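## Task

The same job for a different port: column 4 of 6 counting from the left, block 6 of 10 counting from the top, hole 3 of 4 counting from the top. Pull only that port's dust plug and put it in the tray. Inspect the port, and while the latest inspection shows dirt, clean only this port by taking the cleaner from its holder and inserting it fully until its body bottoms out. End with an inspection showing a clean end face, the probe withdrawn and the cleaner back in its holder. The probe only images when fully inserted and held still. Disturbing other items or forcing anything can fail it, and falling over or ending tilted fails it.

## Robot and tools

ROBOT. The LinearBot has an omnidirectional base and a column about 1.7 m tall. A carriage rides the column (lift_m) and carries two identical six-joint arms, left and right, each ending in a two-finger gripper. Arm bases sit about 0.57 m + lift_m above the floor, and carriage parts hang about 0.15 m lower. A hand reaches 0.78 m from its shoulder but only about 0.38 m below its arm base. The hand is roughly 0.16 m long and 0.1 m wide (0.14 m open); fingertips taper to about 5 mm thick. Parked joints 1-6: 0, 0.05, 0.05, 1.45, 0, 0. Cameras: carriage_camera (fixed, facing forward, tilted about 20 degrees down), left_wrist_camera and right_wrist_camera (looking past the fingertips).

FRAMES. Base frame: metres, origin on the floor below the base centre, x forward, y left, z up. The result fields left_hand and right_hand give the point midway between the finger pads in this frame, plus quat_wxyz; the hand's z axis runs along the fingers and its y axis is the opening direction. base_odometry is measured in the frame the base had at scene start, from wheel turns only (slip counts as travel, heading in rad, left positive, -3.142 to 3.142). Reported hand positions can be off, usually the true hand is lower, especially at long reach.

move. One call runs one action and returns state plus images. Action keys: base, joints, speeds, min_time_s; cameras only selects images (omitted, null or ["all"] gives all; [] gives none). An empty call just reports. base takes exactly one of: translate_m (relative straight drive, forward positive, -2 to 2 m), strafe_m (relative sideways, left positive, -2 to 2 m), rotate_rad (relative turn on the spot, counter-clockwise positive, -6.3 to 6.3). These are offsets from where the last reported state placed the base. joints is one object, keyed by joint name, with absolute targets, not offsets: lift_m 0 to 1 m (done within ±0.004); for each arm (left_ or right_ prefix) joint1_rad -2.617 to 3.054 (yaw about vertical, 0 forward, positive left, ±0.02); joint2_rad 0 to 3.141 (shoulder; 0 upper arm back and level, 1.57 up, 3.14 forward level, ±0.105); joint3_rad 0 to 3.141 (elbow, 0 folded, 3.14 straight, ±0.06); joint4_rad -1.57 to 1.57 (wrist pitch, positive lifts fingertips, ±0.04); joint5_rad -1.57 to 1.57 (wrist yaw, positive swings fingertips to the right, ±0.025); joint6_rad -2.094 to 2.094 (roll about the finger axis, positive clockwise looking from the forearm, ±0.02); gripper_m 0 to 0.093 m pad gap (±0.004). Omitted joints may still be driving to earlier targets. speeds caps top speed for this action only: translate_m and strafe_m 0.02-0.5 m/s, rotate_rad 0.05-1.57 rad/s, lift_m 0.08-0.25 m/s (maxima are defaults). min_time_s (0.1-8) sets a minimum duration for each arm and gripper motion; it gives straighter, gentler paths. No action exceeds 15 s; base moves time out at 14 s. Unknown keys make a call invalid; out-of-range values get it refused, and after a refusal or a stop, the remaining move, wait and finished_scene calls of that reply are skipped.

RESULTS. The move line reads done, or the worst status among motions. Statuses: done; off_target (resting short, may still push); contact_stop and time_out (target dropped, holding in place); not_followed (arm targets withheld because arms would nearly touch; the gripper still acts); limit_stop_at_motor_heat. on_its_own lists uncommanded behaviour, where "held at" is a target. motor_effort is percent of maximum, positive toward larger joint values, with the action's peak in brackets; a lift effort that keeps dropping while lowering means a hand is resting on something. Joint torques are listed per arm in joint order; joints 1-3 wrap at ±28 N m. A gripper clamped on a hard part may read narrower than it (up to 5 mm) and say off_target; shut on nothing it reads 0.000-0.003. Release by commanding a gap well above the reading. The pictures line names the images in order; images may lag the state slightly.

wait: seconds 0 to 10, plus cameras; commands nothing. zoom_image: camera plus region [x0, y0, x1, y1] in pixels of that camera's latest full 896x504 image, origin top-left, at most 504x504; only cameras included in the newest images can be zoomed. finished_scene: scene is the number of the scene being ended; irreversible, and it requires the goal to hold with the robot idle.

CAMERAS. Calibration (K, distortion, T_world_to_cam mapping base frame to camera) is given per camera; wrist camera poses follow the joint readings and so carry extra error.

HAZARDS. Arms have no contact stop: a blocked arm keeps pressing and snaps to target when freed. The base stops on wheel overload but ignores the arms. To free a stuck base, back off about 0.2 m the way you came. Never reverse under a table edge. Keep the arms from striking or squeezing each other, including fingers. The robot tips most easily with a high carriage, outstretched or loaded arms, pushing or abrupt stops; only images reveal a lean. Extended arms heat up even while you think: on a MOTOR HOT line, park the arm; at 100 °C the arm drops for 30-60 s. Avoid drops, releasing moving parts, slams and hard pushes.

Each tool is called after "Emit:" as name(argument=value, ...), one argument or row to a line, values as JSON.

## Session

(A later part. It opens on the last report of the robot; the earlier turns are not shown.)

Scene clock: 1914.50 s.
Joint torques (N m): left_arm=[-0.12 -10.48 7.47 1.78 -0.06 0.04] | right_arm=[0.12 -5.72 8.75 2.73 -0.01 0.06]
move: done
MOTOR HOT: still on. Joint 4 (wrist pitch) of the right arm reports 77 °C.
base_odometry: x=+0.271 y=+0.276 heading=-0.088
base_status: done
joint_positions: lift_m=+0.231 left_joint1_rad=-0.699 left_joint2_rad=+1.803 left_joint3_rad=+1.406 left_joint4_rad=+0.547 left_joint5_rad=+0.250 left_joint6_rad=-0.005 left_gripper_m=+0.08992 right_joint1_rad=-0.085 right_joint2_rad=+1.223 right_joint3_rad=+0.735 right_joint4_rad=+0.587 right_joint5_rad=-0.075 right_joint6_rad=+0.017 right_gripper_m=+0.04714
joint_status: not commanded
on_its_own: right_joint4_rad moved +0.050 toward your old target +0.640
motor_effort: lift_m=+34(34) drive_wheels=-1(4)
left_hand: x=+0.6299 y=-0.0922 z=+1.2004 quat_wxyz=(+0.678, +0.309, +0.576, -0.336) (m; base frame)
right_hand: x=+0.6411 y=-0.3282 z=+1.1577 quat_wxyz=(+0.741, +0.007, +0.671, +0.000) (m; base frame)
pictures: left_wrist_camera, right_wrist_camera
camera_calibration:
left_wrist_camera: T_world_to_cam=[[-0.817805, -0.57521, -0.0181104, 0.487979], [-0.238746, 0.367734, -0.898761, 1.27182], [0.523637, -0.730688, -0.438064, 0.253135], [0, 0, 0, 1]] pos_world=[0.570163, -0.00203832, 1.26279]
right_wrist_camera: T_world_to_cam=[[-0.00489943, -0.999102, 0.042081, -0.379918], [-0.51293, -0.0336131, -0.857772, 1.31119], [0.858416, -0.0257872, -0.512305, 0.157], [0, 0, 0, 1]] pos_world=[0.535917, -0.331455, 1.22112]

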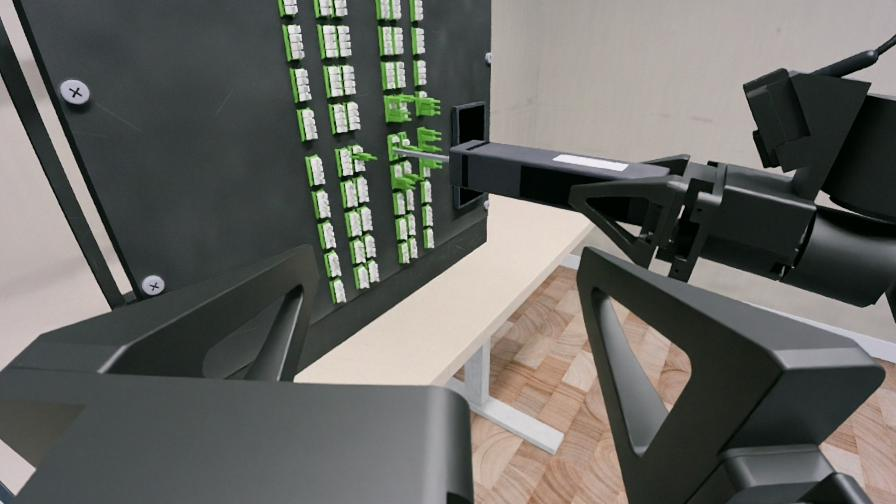

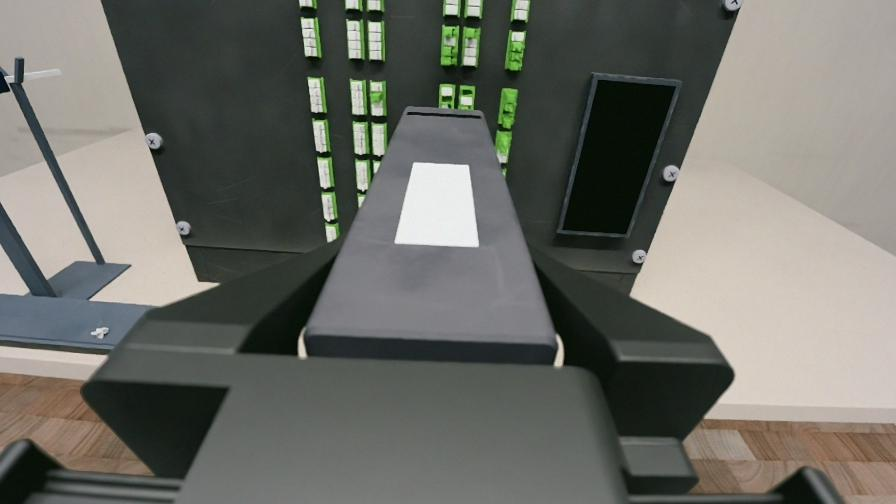

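Emit:
move(
  joints={"right_gripper_m":0.0525,"right_joint4_rad":0.55},
  min_time_s=3,
  cameras=["left_wrist_camera","right_wrist_camera"],
)

Emit:
zoom_image(
  camera="left_wrist_camera",
  region=[365, 125, 445, 185],
)

Scene clock: 1921.53 s.
Joint torques (N m): left_arm=[0.05 -10.65 7.62 1.76 -0.01 0.06] | right_arm=[0.14 -5.74 8.73 2.17 0.01 0.05]
move: done
MOTOR HOT: still on. Joint 4 (wrist pitch) of the right arm reports 74 °C.
base_odometry: x=+0.271 y=+0.276 heading=-0.088
base_status: not commanded
joint_positions: lift_m=+0.231 left_joint1_rad=-0.699 left_joint2_rad=+1.803 left_joint3_rad=+1.406 left_joint4_rad=+0.547 left_joint5_rad=+0.250 left_joint6_rad=-0.005 left_gripper_m=+0.08992 right_joint1_rad=-0.085 right_joint2_rad=+1.223 right_joint3_rad=+0.735 right_joint4_rad=+0.550 right_joint5_rad=-0.075 right_joint6_rad=+0.017 right_gripper_m=+0.05240
joint_status: all done
motor_effort: lift_m=+34(34) drive_wheels=-1(1)
left_hand: x=+0.6299 y=-0.0922 z=+1.2004 quat_wxyz=(+0.678, +0.309, +0.576, -0.336) (m; base frame)
right_hand: x=+0.6418 y=-0.3283 z=+1.1487 quat_wxyz=(+0.729, +0.008, +0.685, +0.001) (m; base frame)
pictures: left_wrist_camera, right_wrist_camera
camera_calibration:
left_wrist_camera: T_world_to_cam=[[-0.817805, -0.57521, -0.0181104, 0.487979], [-0.238746, 0.367734, -0.898761, 1.27182], [0.523637, -0.730688, -0.438064, 0.253135], [0, 0, 0, 1]] pos_world=[0.570163, -0.00203832, 1.26279]
right_wrist_camera: T_world_to_cam=[[-0.00334209, -0.999229, 0.0391286, -0.377267], [-0.544202, -0.0310098, -0.838381, 1.30247], [0.838948, -0.0240958, -0.543678, 0.200877], [0, 0, 0, 1]] pos_world=[0.539018, -0.331747, 1.21594]

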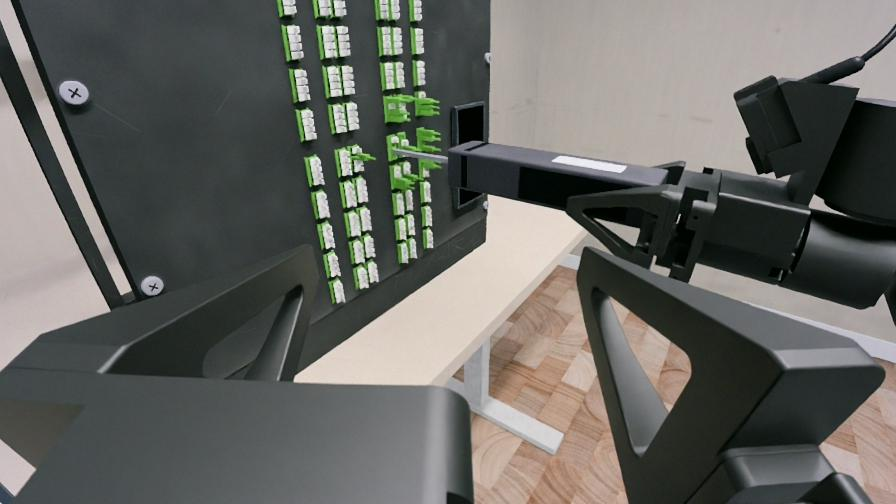

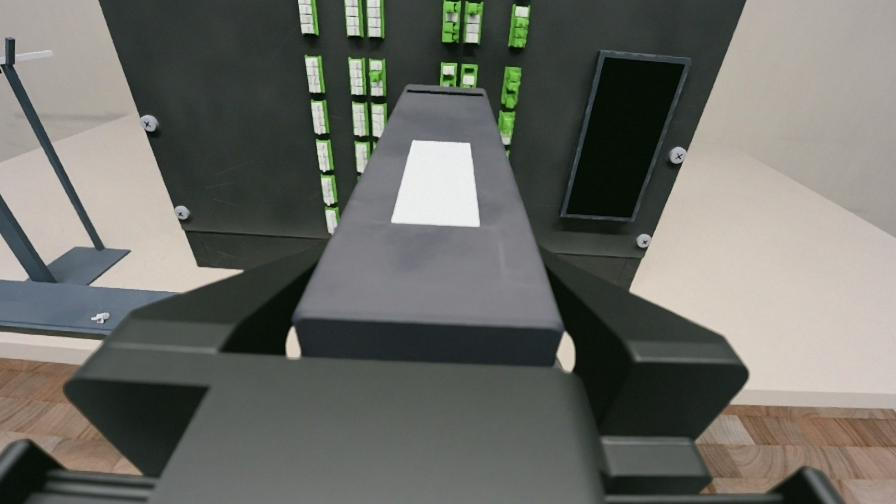

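Scaled by 6.300 from the camera's 896x504 image, which has a finer 1280x720 frame.

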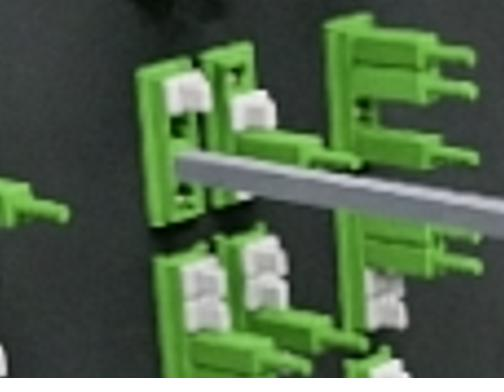

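Emit:
move(
  joints={"lift_m":0.2375},
  speeds={"lift_m":0.08},
  cameras=["right_wrist_camera"],
)

Scene clock: 1926.40 s.
Joint torques (N m): left_arm=[-0.16 -10.71 7.54 1.73 -0.01 0.01] | right_arm=[0.2 -5.34 8.53 2.28 0 0.05]
move: done
MOTOR HOT: cleared for the motors of the right arm.
base_odometry: x=+0.271 y=+0.276 heading=-0.088
base_status: not commanded
joint_positions: lift_m=+0.238 left_joint1_rad=-0.699 left_joint2_rad=+1.802 left_joint3_rad=+1.406 left_joint4_rad=+0.550 left_joint5_rad=+0.250 left_joint6_rad=-0.005 left_gripper_m=+0.08992 right_joint1_rad=-0.085 right_joint2_rad=+1.220 right_joint3_rad=+0.739 right_joint4_rad=+0.541 right_joint5_rad=-0.075 right_joint6_rad=+0.017 right_gripper_m=+0.05240
joint_status: all done
motor_effort: lift_m=+33(41) drive_wheels=+2(3)
left_hand: x=+0.6298 y=-0.0921 z=+1.2074 quat_wxyz=(+0.679, +0.309, +0.575, -0.336) (m; base frame)
right_hand: x=+0.6414 y=-0.3282 z=+1.1553 quat_wxyz=(+0.728, +0.008, +0.686, +0.001) (m; base frame)
pictures: right_wrist_camera
camera_calibration:
right_wrist_camera: T_world_to_cam=[[-0.00325029, -0.999237, 0.0389191, -0.377333], [-0.546731, -0.0308117, -0.836742, 1.30756], [0.837302, -0.0239979, -0.546213, 0.208824], [0, 0, 0, 1]] pos_world=[0.53881, -0.331746, 1.22284]

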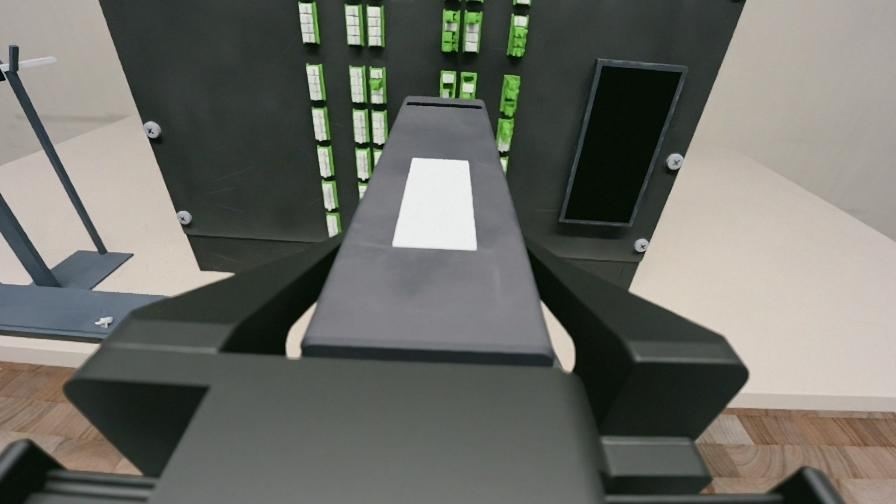

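Emit:
move(
  joints={"right_gripper_m":0.030},
  min_time_s=5,
  cameras=[],
)

Emit:
move(
  joints={"right_joint4_rad":0.615},
  min_time_s=2,
  cameras=[],
)

Emit:
move(
  base={"translate_m":0.003},
  speeds={"translate_m":0.02},
  cameras=["left_wrist_camera","right_wrist_camera"],
)

Emit:
zoom_image(
  camera="left_wrist_camera",
  region=[365, 125, 445, 185],
)

Emit:
zoom_image(
  camera="right_wrist_camera",
  region=[425, 50, 485, 110],
)

Scene clock: 1938.10 s.
Joint torques (N m): left_arm=[-0.1 -10.63 7.32 1.76 -0.02 0.05] | right_arm=[0.12 -5.42 8.5 2.28 0 0.06]
move: off_target
base_odometry: x=+0.271 y=+0.276 heading=-0.088
base_status: not commanded
joint_positions: lift_m=+0.238 left_joint1_rad=-0.699 left_joint2_rad=+1.802 left_joint3_rad=+1.406 left_joint4_rad=+0.550 left_joint5_rad=+0.250 left_joint6_rad=-0.005 left_gripper_m=+0.08992 right_joint1_rad=-0.085 right_joint2_rad=+1.220 right_joint3_rad=+0.739 right_joint4_rad=+0.541 right_joint5_rad=-0.075 right_joint6_rad=+0.017 right_gripper_m=+0.04718
joint_status: right_gripper_m off_target (ended at +0.04721, target +0.03000)
motor_effort: lift_m=+33(33) drive_wheels=+2(2)
left_hand: x=+0.6298 y=-0.0921 z=+1.2074 quat_wxyz=(+0.679, +0.309, +0.575, -0.336) (m; base frame)
right_hand: x=+0.6414 y=-0.3282 z=+1.1553 quat_wxyz=(+0.728, +0.008, +0.686, +0.001) (m; base frame)
pictures: none
No camera images: "cameras" was empty.

Scene clock: 1940.40 s.
Joint torques (N m): left_arm=[0.12 -10.8 7.45 1.76 -0.02 0.02] | right_arm=[0.13 -5.42 8.49 2.94 0 0.05]
move: off_target
base_odometry: x=+0.271 y=+0.276 heading=-0.088
base_status: not commanded
joint_positions: lift_m=+0.238 left_joint1_rad=-0.699 left_joint2_rad=+1.802 left_joint3_rad=+1.406 left_joint4_rad=+0.550 left_joint5_rad=+0.250 left_joint6_rad=-0.005 left_gripper_m=+0.08992 right_joint1_rad=-0.085 right_joint2_rad=+1.220 right_joint3_rad=+0.739 right_joint4_rad=+0.545 right_joint5_rad=-0.075 right_joint6_rad=+0.017 right_gripper_m=+0.04717
joint_status: right_joint4_rad off_target (ended at +0.545, target +0.615)
motor_effort: lift_m=+33(33) drive_wheels=+2(2)
left_hand: x=+0.6298 y=-0.0921 z=+1.2074 quat_wxyz=(+0.679, +0.309, +0.575, -0.336) (m; base frame)
right_hand: x=+0.6413 y=-0.3282 z=+1.1563 quat_wxyz=(+0.729, +0.008, +0.684, +0.001) (m; base frame)
pictures: none
No camera images: "cameras" was empty.

Scene clock: 1941.00 s.
Joint torques (N m): left_arm=[0.1 -10.86 7.54 1.77 -0.02 0] | right_arm=[0.13 -4.07 8.5 3.13 0.01 0.05]
move: done
base_odometry: x=+0.274 y=+0.276 heading=-0.088
base_status: done
joint_positions: lift_m=+0.238 left_joint1_rad=-0.699 left_joint2_rad=+1.802 left_joint3_rad=+1.406 left_joint4_rad=+0.550 left_joint5_rad=+0.250 left_joint6_rad=-0.005 left_gripper_m=+0.08992 right_joint1_rad=-0.085 right_joint2_rad=+1.205 right_joint3_rad=+0.739 right_joint4_rad=+0.528 right_joint5_rad=-0.076 right_joint6_rad=+0.017 right_gripper_m=+0.04717
joint_status: not commanded
motor_effort: lift_m=+33(33) drive_wheels=+2(10)
left_hand: x=+0.6296 y=-0.0923 z=+1.2074 quat_wxyz=(+0.679, +0.309, +0.575, -0.336) (m; base frame)
right_hand: x=+0.6386 y=-0.3279 z=+1.1580 quat_wxyz=(+0.728, +0.007, +0.685, +0.001) (m; base frame)
pictures: left_wrist_camera, right_wrist_camera
camera_calibration:
left_wrist_camera: T_world_to_cam=[[-0.817958, -0.574969, -0.018859, 0.488924], [-0.236515, 0.365991, -0.900062, 1.27796], [0.524409, -0.731752, -0.435354, 0.2525], [0, 0, 0, 1]] pos_world=[0.569762, -0.00183754, 1.26939]
right_wrist_camera: T_world_to_cam=[[-0.00249573, -0.999233, 0.0390843, -0.377747], [-0.545092, -0.031408, -0.837787, 1.30823], [0.838372, -0.0233955, -0.544596, 0.210346], [0, 0, 0, 1]] pos_world=[0.535818, -0.331447, 1.22534]

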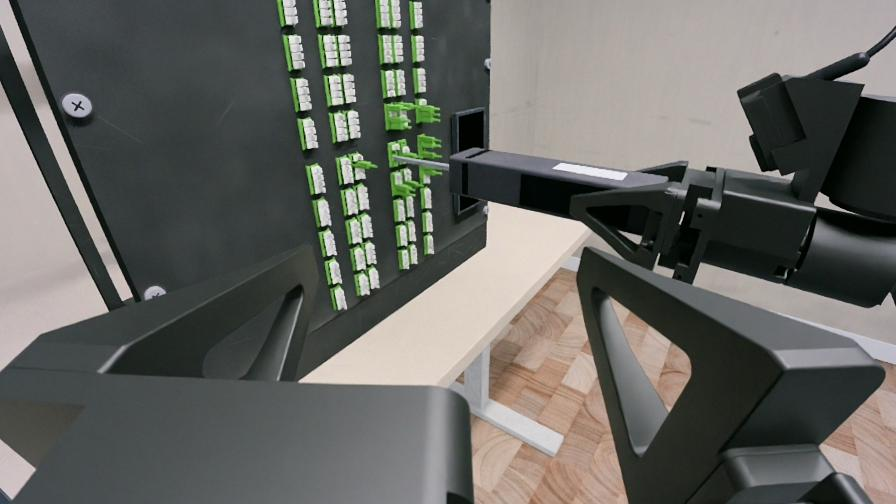

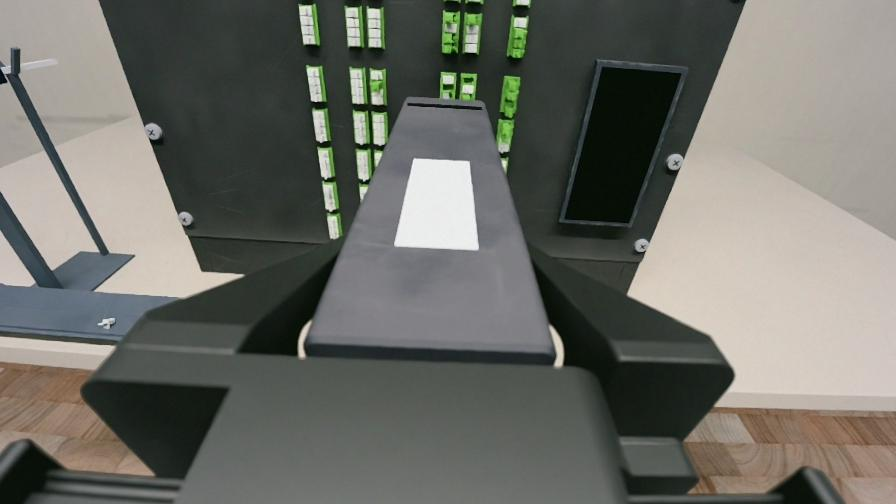

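Scaled by 6.300 from the camera's 896x504 image, which has a finer 1280x720 frame.

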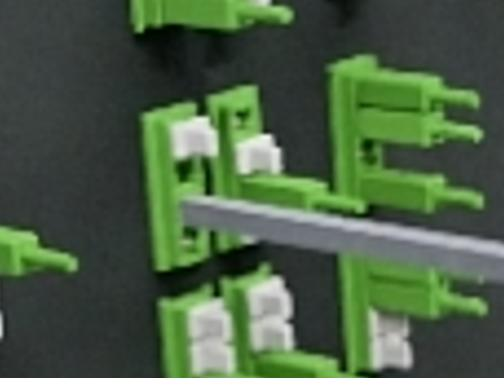

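Scaled by 8.400 from the camera's 896x504 image, which has a finer 1280x720 frame.

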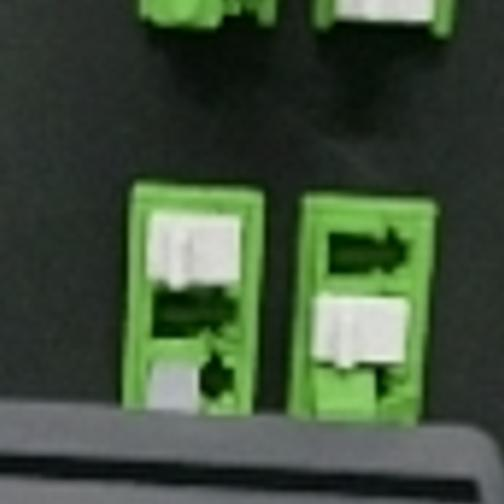

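Emit:
move(
  base={"strafe_m":-0.002},
  speeds={"strafe_m":0.02},
  cameras=[],
)

Emit:
move(
  base={"strafe_m":-0.002},
  speeds={"strafe_m":0.02},
  cameras=["right_wrist_camera"],
)

Emit:
zoom_image(
  camera="right_wrist_camera",
  region=[425, 50, 485, 110],
)

Emit:
move(
  joints={"lift_m":0.2365},
  speeds={"lift_m":0.08},
  cameras=[],
)

Emit:
move(
  joints={"lift_m":0.2345},
  speeds={"lift_m":0.08},
  cameras=["right_wrist_camera"],
)

Emit:
zoom_image(
  camera="right_wrist_camera",
  region=[425, 50, 485, 110],
)

Scene clock: 1946.93 s.
Joint torques (N m): left_arm=[0.25 -10.96 7.49 1.79 -0.05 0.02] | right_arm=[0.16 -4.07 8.49 3.12 0.05 0.05]
move: done
base_odometry: x=+0.273 y=+0.274 heading=-0.088
base_status: done
joint_positions: lift_m=+0.238 left_joint1_rad=-0.701 left_joint2_rad=+1.802 left_joint3_rad=+1.406 left_joint4_rad=+0.548 left_joint5_rad=+0.250 left_joint6_rad=-0.005 left_gripper_m=+0.08992 right_joint1_rad=-0.085 right_joint2_rad=+1.205 right_joint3_rad=+0.739 right_joint4_rad=+0.527 right_joint5_rad=-0.080 right_joint6_rad=+0.017 right_gripper_m=+0.04717
joint_status: not commanded
motor_effort: lift_m=+33(33) drive_wheels=+4(6)
left_hand: x=+0.6291 y=-0.0929 z=+1.2070 quat_wxyz=(+0.678, +0.309, +0.575, -0.337) (m; base frame)
right_hand: x=+0.6386 y=-0.3272 z=+1.1579 quat_wxyz=(+0.728, +0.006, +0.685, +0.003) (m; base frame)
pictures: none
No camera images: "cameras" was empty.

Scene clock: 1947.60 s.
Joint torques (N m): left_arm=[0.1 -10.78 7.43 1.76 -0.05 0] | right_arm=[0.08 -4 8.5 3.12 0.07 0.05]
move: done
base_odometry: x=+0.273 y=+0.272 heading=-0.087
base_status: done
joint_positions: lift_m=+0.238 left_joint1_rad=-0.701 left_joint2_rad=+1.802 left_joint3_rad=+1.406 left_joint4_rad=+0.548 left_joint5_rad=+0.251 left_joint6_rad=-0.005 left_gripper_m=+0.08992 right_joint1_rad=-0.084 right_joint2_rad=+1.205 right_joint3_rad=+0.739 right_joint4_rad=+0.527 right_joint5_rad=-0.082 right_joint6_rad=+0.017 right_gripper_m=+0.04717
joint_status: not commanded
motor_effort: lift_m=+33(33) drive_wheels=+4(10)
left_hand: x=+0.6290 y=-0.0930 z=+1.2069 quat_wxyz=(+0.678, +0.309, +0.575, -0.337) (m; base frame)
right_hand: x=+0.6386 y=-0.3267 z=+1.1578 quat_wxyz=(+0.728, +0.005, +0.685, +0.004) (m; base frame)
pictures: right_wrist_camera
camera_calibration:
right_wrist_camera: T_world_to_cam=[[0.00396511, -0.999215, 0.0394158, -0.381012], [-0.545585, -0.0351944, -0.837316, 1.30667], [0.838046, -0.0181846, -0.545296, 0.212963], [0, 0, 0, 1]] pos_world=[0.535937, -0.330853, 1.22524]

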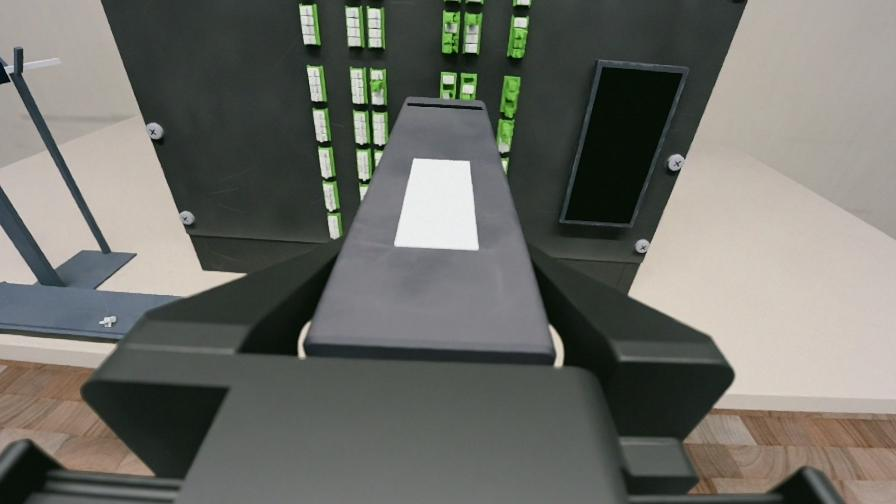

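Scaled by 8.400 from the camera's 896x504 image, which has a finer 1280x720 frame.

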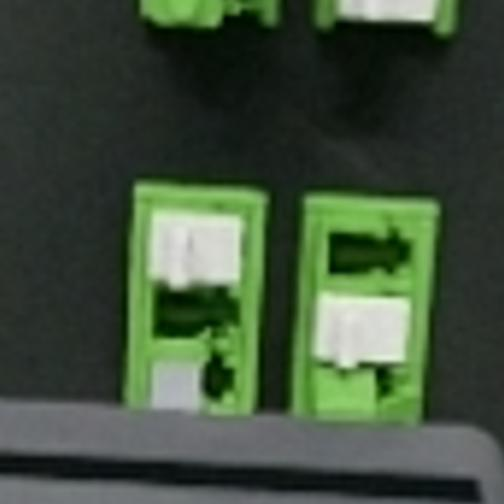

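Scene clock: 1947.90 s.
Joint torques (N m): left_arm=[0.31 -10.7 7.42 1.8 -0.02 0.07] | right_arm=[0.08 -4.08 8.61 3.14 0.09 0.05]
move: done
base_odometry: x=+0.273 y=+0.272 heading=-0.087
base_status: not commanded
joint_positions: lift_m=+0.236 left_joint1_rad=-0.701 left_joint2_rad=+1.802 left_joint3_rad=+1.406 left_joint4_rad=+0.546 left_joint5_rad=+0.251 left_joint6_rad=-0.005 left_gripper_m=+0.08992 right_joint1_rad=-0.084 right_joint2_rad=+1.205 right_joint3_rad=+0.739 right_joint4_rad=+0.529 right_joint5_rad=-0.081 right_joint6_rad=+0.017 right_gripper_m=+0.04717
joint_status: all done
motor_effort: lift_m=+34(35) drive_wheels=+4(4)
left_hand: x=+0.6291 y=-0.0930 z=+1.2055 quat_wxyz=(+0.678, +0.310, +0.576, -0.337) (m; base frame)
right_hand: x=+0.6386 y=-0.3267 z=+1.1571 quat_wxyz=(+0.729, +0.005, +0.685, +0.003) (m; base frame)
pictures: none
No camera images: "cameras" was empty.

Scene clock: 1948.33 s.
Joint torques (N m): left_arm=[0.18 -10.69 7.51 1.8 -0.01 -0.01] | right_arm=[0.09 -4.03 8.4 3.06 0.05 0.05]
move: done
base_odometry: x=+0.273 y=+0.272 heading=-0.087
base_status: not commanded
joint_positions: lift_m=+0.234 left_joint1_rad=-0.701 left_joint2_rad=+1.802 left_joint3_rad=+1.406 left_joint4_rad=+0.547 left_joint5_rad=+0.251 left_joint6_rad=-0.005 left_gripper_m=+0.08992 right_joint1_rad=-0.084 right_joint2_rad=+1.205 right_joint3_rad=+0.739 right_joint4_rad=+0.533 right_joint5_rad=-0.081 right_joint6_rad=+0.017 right_gripper_m=+0.04717
joint_status: all done
motor_effort: lift_m=+34(35) drive_wheels=+4(4)
left_hand: x=+0.6291 y=-0.0930 z=+1.2036 quat_wxyz=(+0.678, +0.310, +0.576, -0.337) (m; base frame)
right_hand: x=+0.6385 y=-0.3267 z=+1.1562 quat_wxyz=(+0.730, +0.005, +0.683, +0.003) (m; base frame)
pictures: right_wrist_camera
camera_calibration:
right_wrist_camera: T_world_to_cam=[[0.00333053, -0.999197, 0.0399325, -0.381211], [-0.540505, -0.0353957, -0.840596, 1.30578], [0.841334, -0.0187841, -0.540188, 0.203963], [0, 0, 0, 1]] pos_world=[0.535452, -0.330854, 1.22304]

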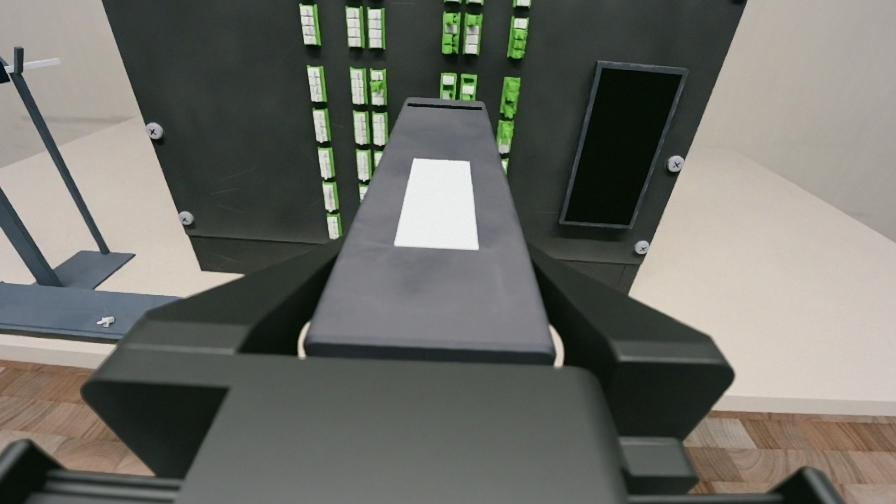

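Scaled by 8.400 from the camera's 896x504 image, which has a finer 1280x720 frame.

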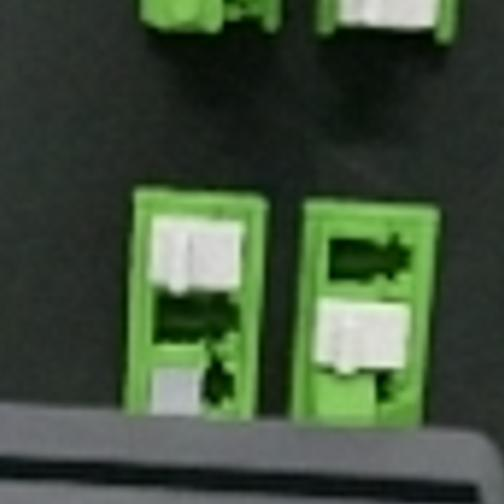

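Emit:
move(
  base={"translate_m":0.004},
  joints={"lift_m":0.2330},
  speeds={"translate_m":0.02,"lift_m":0.08},
  cameras=["right_wrist_camera"],
)

Emit:
move(
  base={"translate_m":0.004},
  joints={"lift_m":0.2305},
  speeds={"translate_m":0.02,"lift_m":0.08},
  cameras=["left_wrist_camera","right_wrist_camera"],
)

Emit:
zoom_image(
  camera="right_wrist_camera",
  region=[425, 50, 485, 110],
)

Emit:
zoom_image(
  camera="left_wrist_camera",
  region=[365, 125, 445, 185],
)

Scene clock: 1954.43 s.
Joint torques (N m): left_arm=[0.09 -10.81 7.65 1.77 -0.04 0.01] | right_arm=[0.09 -2.44 8.7 3.21 0.08 0.05]
move: done
base_odometry: x=+0.277 y=+0.272 heading=-0.087
base_status: done
joint_positions: lift_m=+0.233 left_joint1_rad=-0.700 left_joint2_rad=+1.802 left_joint3_rad=+1.406 left_joint4_rad=+0.547 left_joint5_rad=+0.251 left_joint6_rad=-0.005 left_gripper_m=+0.08992 right_joint1_rad=-0.084 right_joint2_rad=+1.187 right_joint3_rad=+0.736 right_joint4_rad=+0.520 right_joint5_rad=-0.082 right_joint6_rad=+0.017 right_gripper_m=+0.04717
joint_status: all done
motor_effort: lift_m=+33(34) drive_wheels=+4(9)
left_hand: x=+0.6294 y=-0.0927 z=+1.2021 quat_wxyz=(+0.678, +0.309, +0.576, -0.336) (m; base frame)
right_hand: x=+0.6350 y=-0.3264 z=+1.1574 quat_wxyz=(+0.731, +0.005, +0.682, +0.003) (m; base frame)
pictures: right_wrist_camera
camera_calibration:
right_wrist_camera: T_world_to_cam=[[0.00362521, -0.999186, 0.0401689, -0.381278], [-0.538562, -0.0357967, -0.841825, 1.30495], [0.842578, -0.0185817, -0.538254, 0.204516], [0, 0, 0, 1]] pos_world=[0.531859, -0.330455, 1.22394]

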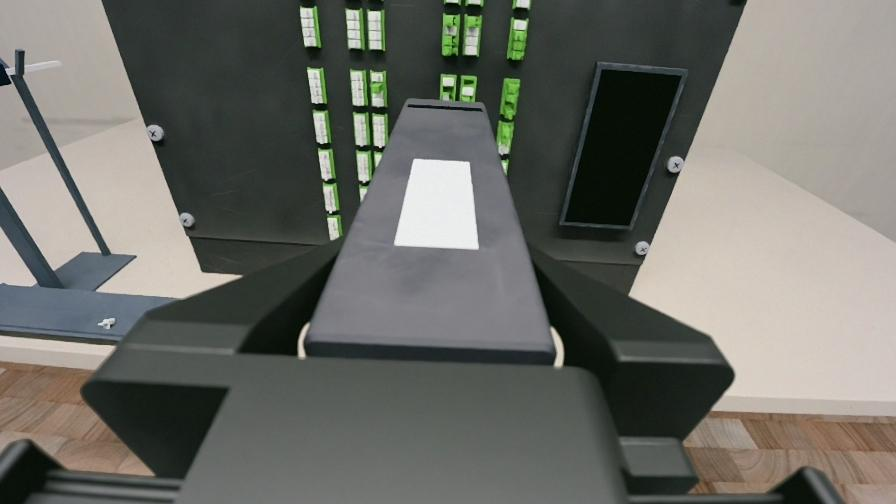

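Scene clock: 1955.00 s.
Joint torques (N m): left_arm=[-0.05 -10.63 7.62 1.77 0 0.04] | right_arm=[0.08 -1.13 9.02 3.26 0.07 0.05]
move: done
base_odometry: x=+0.281 y=+0.271 heading=-0.087
base_status: done
joint_positions: lift_m=+0.230 left_joint1_rad=-0.700 left_joint2_rad=+1.802 left_joint3_rad=+1.406 left_joint4_rad=+0.546 left_joint5_rad=+0.251 left_joint6_rad=-0.005 left_gripper_m=+0.08992 right_joint1_rad=-0.084 right_joint2_rad=+1.172 right_joint3_rad=+0.732 right_joint4_rad=+0.515 right_joint5_rad=-0.083 right_joint6_rad=+0.017 right_gripper_m=+0.04717
joint_status: all done
motor_effort: lift_m=+34(37) drive_wheels=+5(9)
left_hand: x=+0.6294 y=-0.0927 z=+1.1995 quat_wxyz=(+0.678, +0.309, +0.576, -0.336) (m; base frame)
right_hand: x=+0.6318 y=-0.3259 z=+1.1576 quat_wxyz=(+0.733, +0.004, +0.680, +0.004) (m; base frame)
pictures: left_wrist_camera, right_wrist_camera
camera_calibration:
left_wrist_camera: T_world_to_cam=[[-0.818674, -0.573976, -0.0180335, 0.487864], [-0.238421, 0.368299, -0.898616, 1.27057], [0.522426, -0.731374, -0.438364, 0.253746], [0, 0, 0, 1]] pos_world=[0.56977, -0.00234484, 1.26179]
right_wrist_camera: T_world_to_cam=[[0.004557, -0.999159, 0.0407438, -0.382038], [-0.533344, -0.0368938, -0.845094, 1.30353], [0.845886, -0.0178794, -0.533064, 0.199541], [0, 0, 0, 1]] pos_world=[0.528179, -0.330057, 1.22353]

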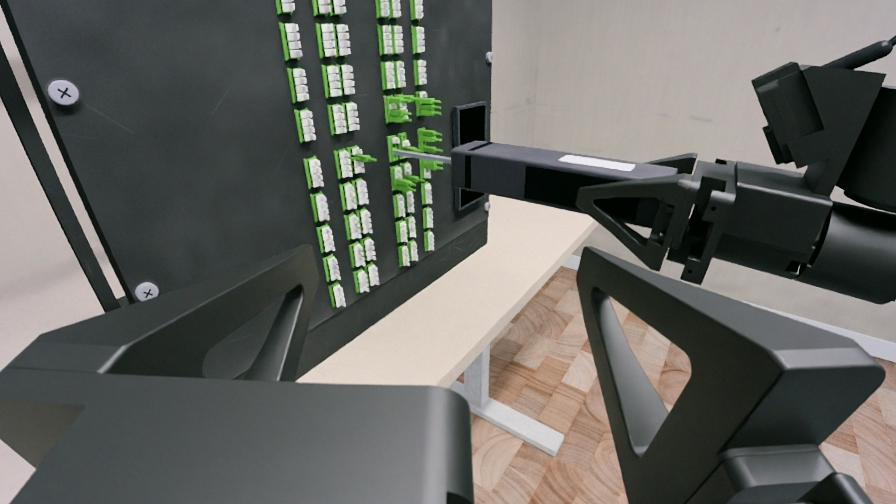

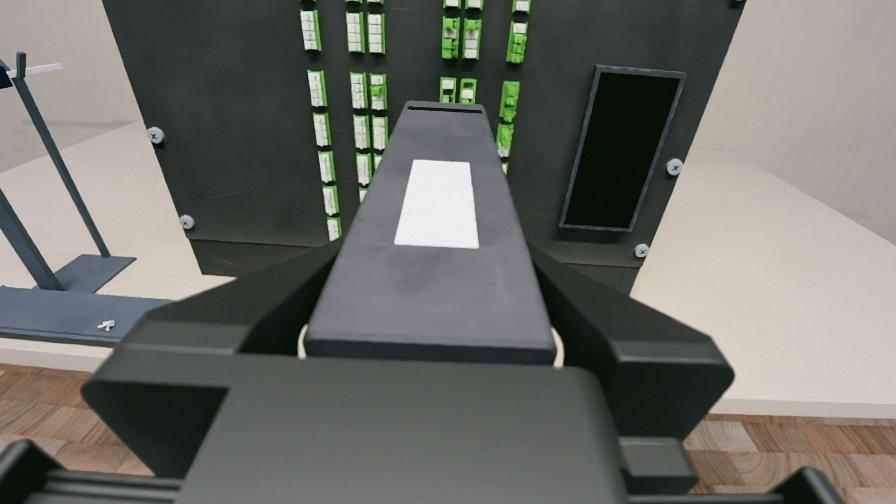

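Scaled by 8.400 from the camera's 896x504 image, which has a finer 1280x720 frame.

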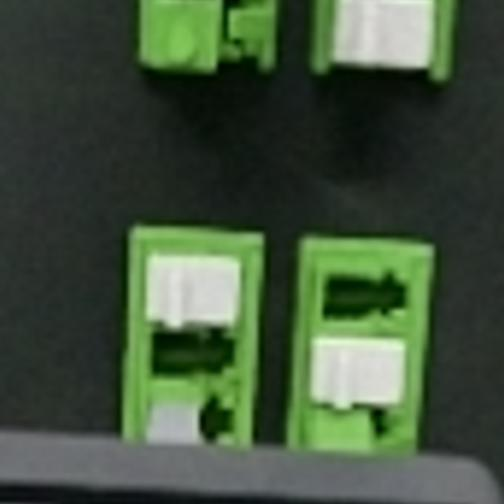

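Scaled by 6.300 from the camera's 896x504 image, which has a finer 1280x720 frame.

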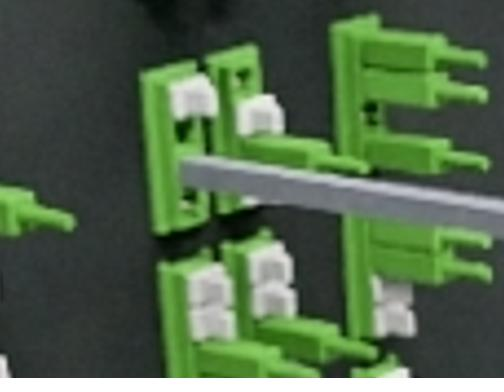

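Emit:
move(
  base={"translate_m":-0.012},
  joints={"lift_m":0.2365},
  speeds={"translate_m":0.03,"lift_m":0.08},
  cameras=["left_wrist_camera","right_wrist_camera"],
)

Emit:
zoom_image(
  camera="right_wrist_camera",
  region=[425, 50, 485, 110],
)

Emit:
zoom_image(
  camera="left_wrist_camera",
  region=[365, 125, 445, 185],
)

Scene clock: 1968.90 s.
Joint torques (N m): left_arm=[-0.02 -10.59 7.54 1.7 -0.02 0.02] | right_arm=[0.09 -5.78 8.59 2.76 0.07 0.05]
move: done
base_odometry: x=+0.269 y=+0.273 heading=-0.087
base_status: done
joint_positions: lift_m=+0.237 left_joint1_rad=-0.700 left_joint2_rad=+1.802 left_joint3_rad=+1.406 left_joint4_rad=+0.550 left_joint5_rad=+0.251 left_joint6_rad=-0.005 left_gripper_m=+0.08992 right_joint1_rad=-0.084 right_joint2_rad=+1.224 right_joint3_rad=+0.737 right_joint4_rad=+0.561 right_joint5_rad=-0.081 right_joint6_rad=+0.017 right_gripper_m=+0.04717
joint_status: all done
on_its_own: right_joint4_rad moved +0.046 toward your old target +0.615
motor_effort: lift_m=+33(43) drive_wheels=-2(8)
left_hand: x=+0.6292 y=-0.0928 z=+1.2062 quat_wxyz=(+0.679, +0.309, +0.575, -0.337) (m; base frame)
right_hand: x=+0.6420 y=-0.3271 z=+1.1568 quat_wxyz=(+0.733, +0.005, +0.680, +0.003) (m; base frame)
pictures: left_wrist_camera, right_wrist_camera
camera_calibration:
left_wrist_camera: T_world_to_cam=[[-0.818816, -0.573745, -0.0188824, 0.488812], [-0.236191, 0.366694, -0.899861, 1.27662], [0.523215, -0.732361, -0.435768, 0.253062], [0, 0, 0, 1]] pos_world=[0.569368, -0.00234415, 1.26829]
right_wrist_camera: T_world_to_cam=[[0.00264277, -0.999178, 0.040446, -0.381765], [-0.534421, -0.035597, -0.844469, 1.30863], [0.845214, -0.0193835, -0.534076, 0.191545], [0, 0, 0, 1]] pos_world=[0.53847, -0.331155, 1.22283]

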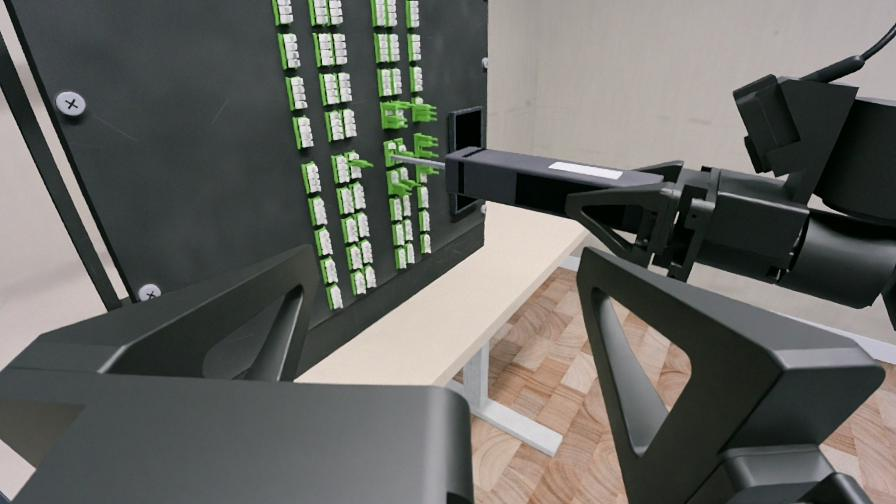

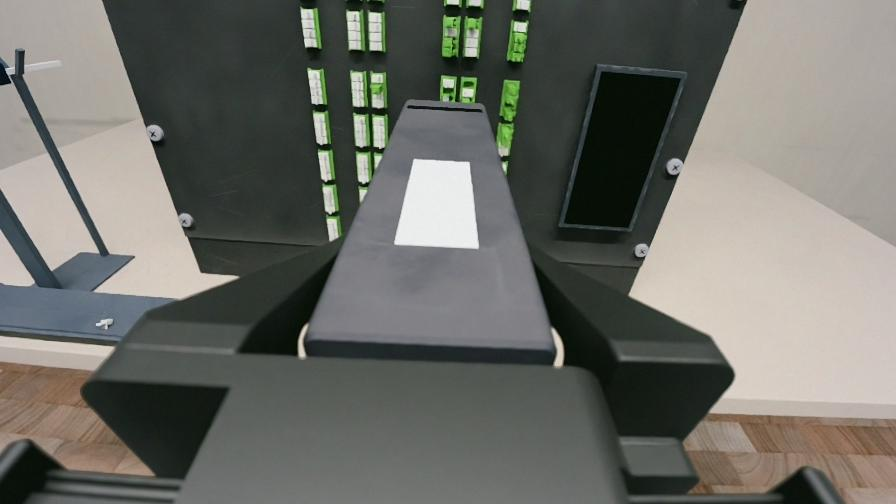

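Scaled by 8.400 from the camera's 896x504 image, which has a finer 1280x720 frame.

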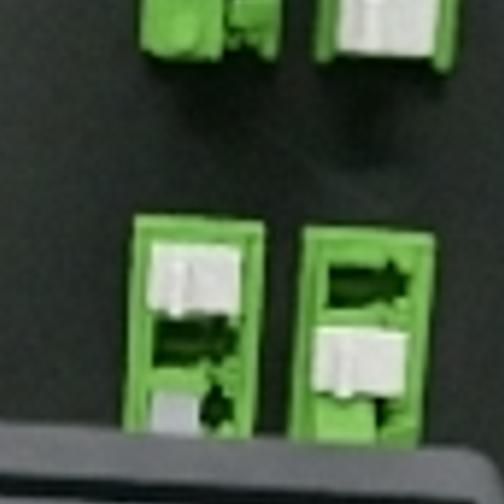

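Scaled by 6.300 from the camera's 896x504 image, which has a finer 1280x720 frame.

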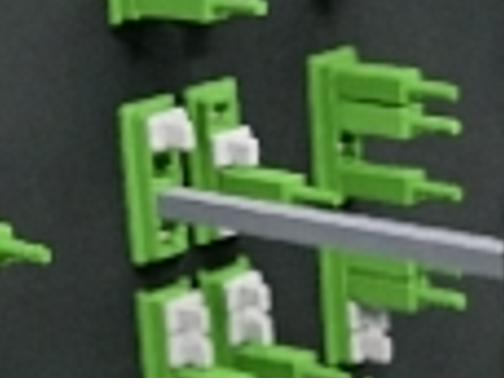

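Emit:
move(
  base={"translate_m":-0.004},
  speeds={"translate_m":0.03},
  cameras=[],
)

Emit:
move(
  base={"translate_m":-0.003},
  speeds={"translate_m":0.03},
  cameras=["left_wrist_camera","right_wrist_camera"],
)

Emit:
zoom_image(
  camera="right_wrist_camera",
  region=[425, 50, 485, 110],
)

Emit:
zoom_image(
  camera="left_wrist_camera",
  region=[365, 125, 445, 185],
)

Scene clock: 1974.87 s.
Joint torques (N m): left_arm=[0.17 -10.71 7.47 1.73 -0.02 0.02] | right_arm=[0.02 -7.1 7.71 2.71 0.02 0.05]
move: done
base_odometry: x=+0.265 y=+0.273 heading=-0.086
base_status: done
joint_positions: lift_m=+0.237 left_joint1_rad=-0.702 left_joint2_rad=+1.802 left_joint3_rad=+1.406 left_joint4_rad=+0.549 left_joint5_rad=+0.251 left_joint6_rad=-0.005 left_gripper_m=+0.08992 right_joint1_rad=-0.084 right_joint2_rad=+1.238 right_joint3_rad=+0.747 right_joint4_rad=+0.566 right_joint5_rad=-0.079 right_joint6_rad=+0.017 right_gripper_m=+0.04715
joint_status: not commanded
motor_effort: lift_m=+33(34) drive_wheels=-3(12)
left_hand: x=+0.6286 y=-0.0934 z=+1.2061 quat_wxyz=(+0.678, +0.310, +0.575, -0.337) (m; base frame)
right_hand: x=+0.6452 y=-0.3274 z=+1.1571 quat_wxyz=(+0.733, +0.006, +0.680, +0.003) (m; base frame)
pictures: none
No camera images: "cameras" was empty.

Scene clock: 1975.40 s.
Joint torques (N m): left_arm=[0.27 -10.65 7.58 1.79 -0.04 0.04] | right_arm=[-0.06 -8.06 7.32 2.67 0.02 0.05]
move: done
base_odometry: x=+0.262 y=+0.274 heading=-0.085
base_status: done
joint_positions: lift_m=+0.237 left_joint1_rad=-0.701 left_joint2_rad=+1.802 left_joint3_rad=+1.406 left_joint4_rad=+0.549 left_joint5_rad=+0.251 left_joint6_rad=-0.005 left_gripper_m=+0.08992 right_joint1_rad=-0.083 right_joint2_rad=+1.247 right_joint3_rad=+0.753 right_joint4_rad=+0.569 right_joint5_rad=-0.076 right_joint6_rad=+0.017 right_gripper_m=+0.04715
joint_status: not commanded
motor_effort: lift_m=+34(34) drive_wheels=-4(10)
left_hand: x=+0.6287 y=-0.0933 z=+1.2061 quat_wxyz=(+0.678, +0.310, +0.575, -0.337) (m; base frame)
right_hand: x=+0.6473 y=-0.3280 z=+1.1571 quat_wxyz=(+0.733, +0.007, +0.680, +0.002) (m; base frame)
pictures: left_wrist_camera, right_wrist_camera
camera_calibration:
left_wrist_camera: T_world_to_cam=[[-0.81949, -0.57279, -0.0186758, 0.48846], [-0.236269, 0.367361, -0.899568, 1.27629], [0.522124, -0.732774, -0.436381, 0.254272], [0, 0, 0, 1]] pos_world=[0.569074, -0.00274945, 1.26819]
right_wrist_camera: T_world_to_cam=[[-0.00149468, -0.999194, 0.0401082, -0.379529], [-0.534251, -0.0331066, -0.844677, 1.31268], [0.845325, -0.0226904, -0.533771, 0.185699], [0, 0, 0, 1]] pos_world=[0.543757, -0.331551, 1.22313]

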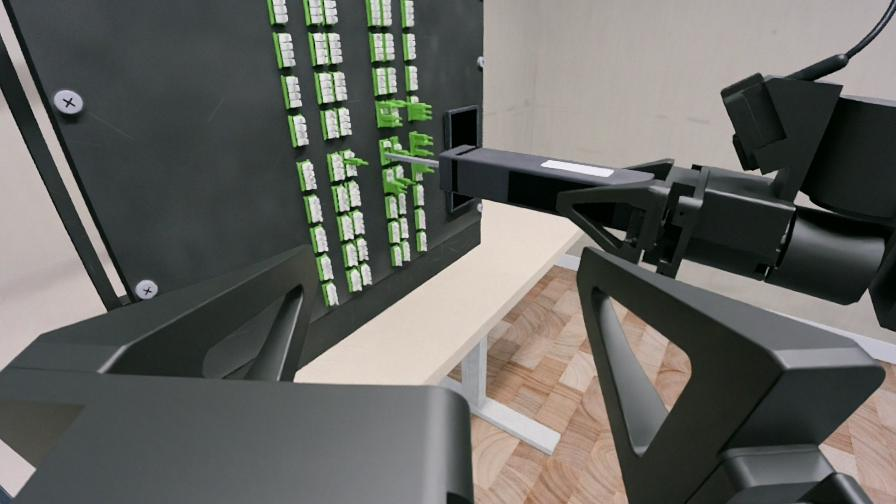

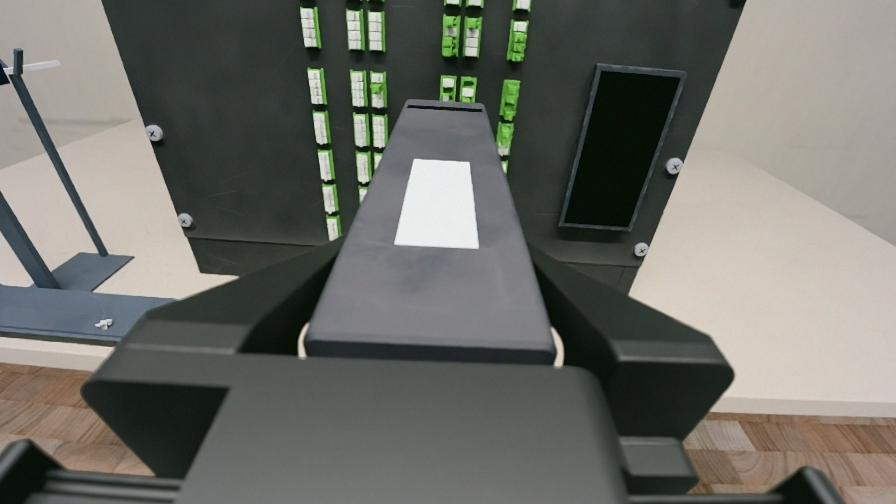

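Scaled by 8.400 from the camera's 896x504 image, which has a finer 1280x720 frame.

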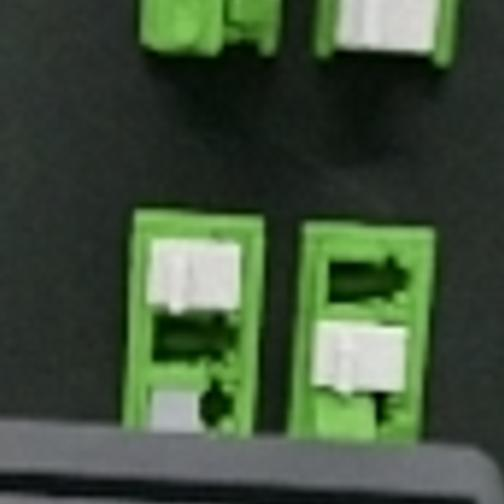

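Scaled by 6.300 from the camera's 896x504 image, which has a finer 1280x720 frame.

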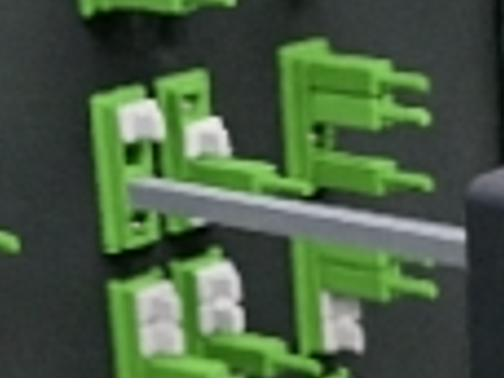

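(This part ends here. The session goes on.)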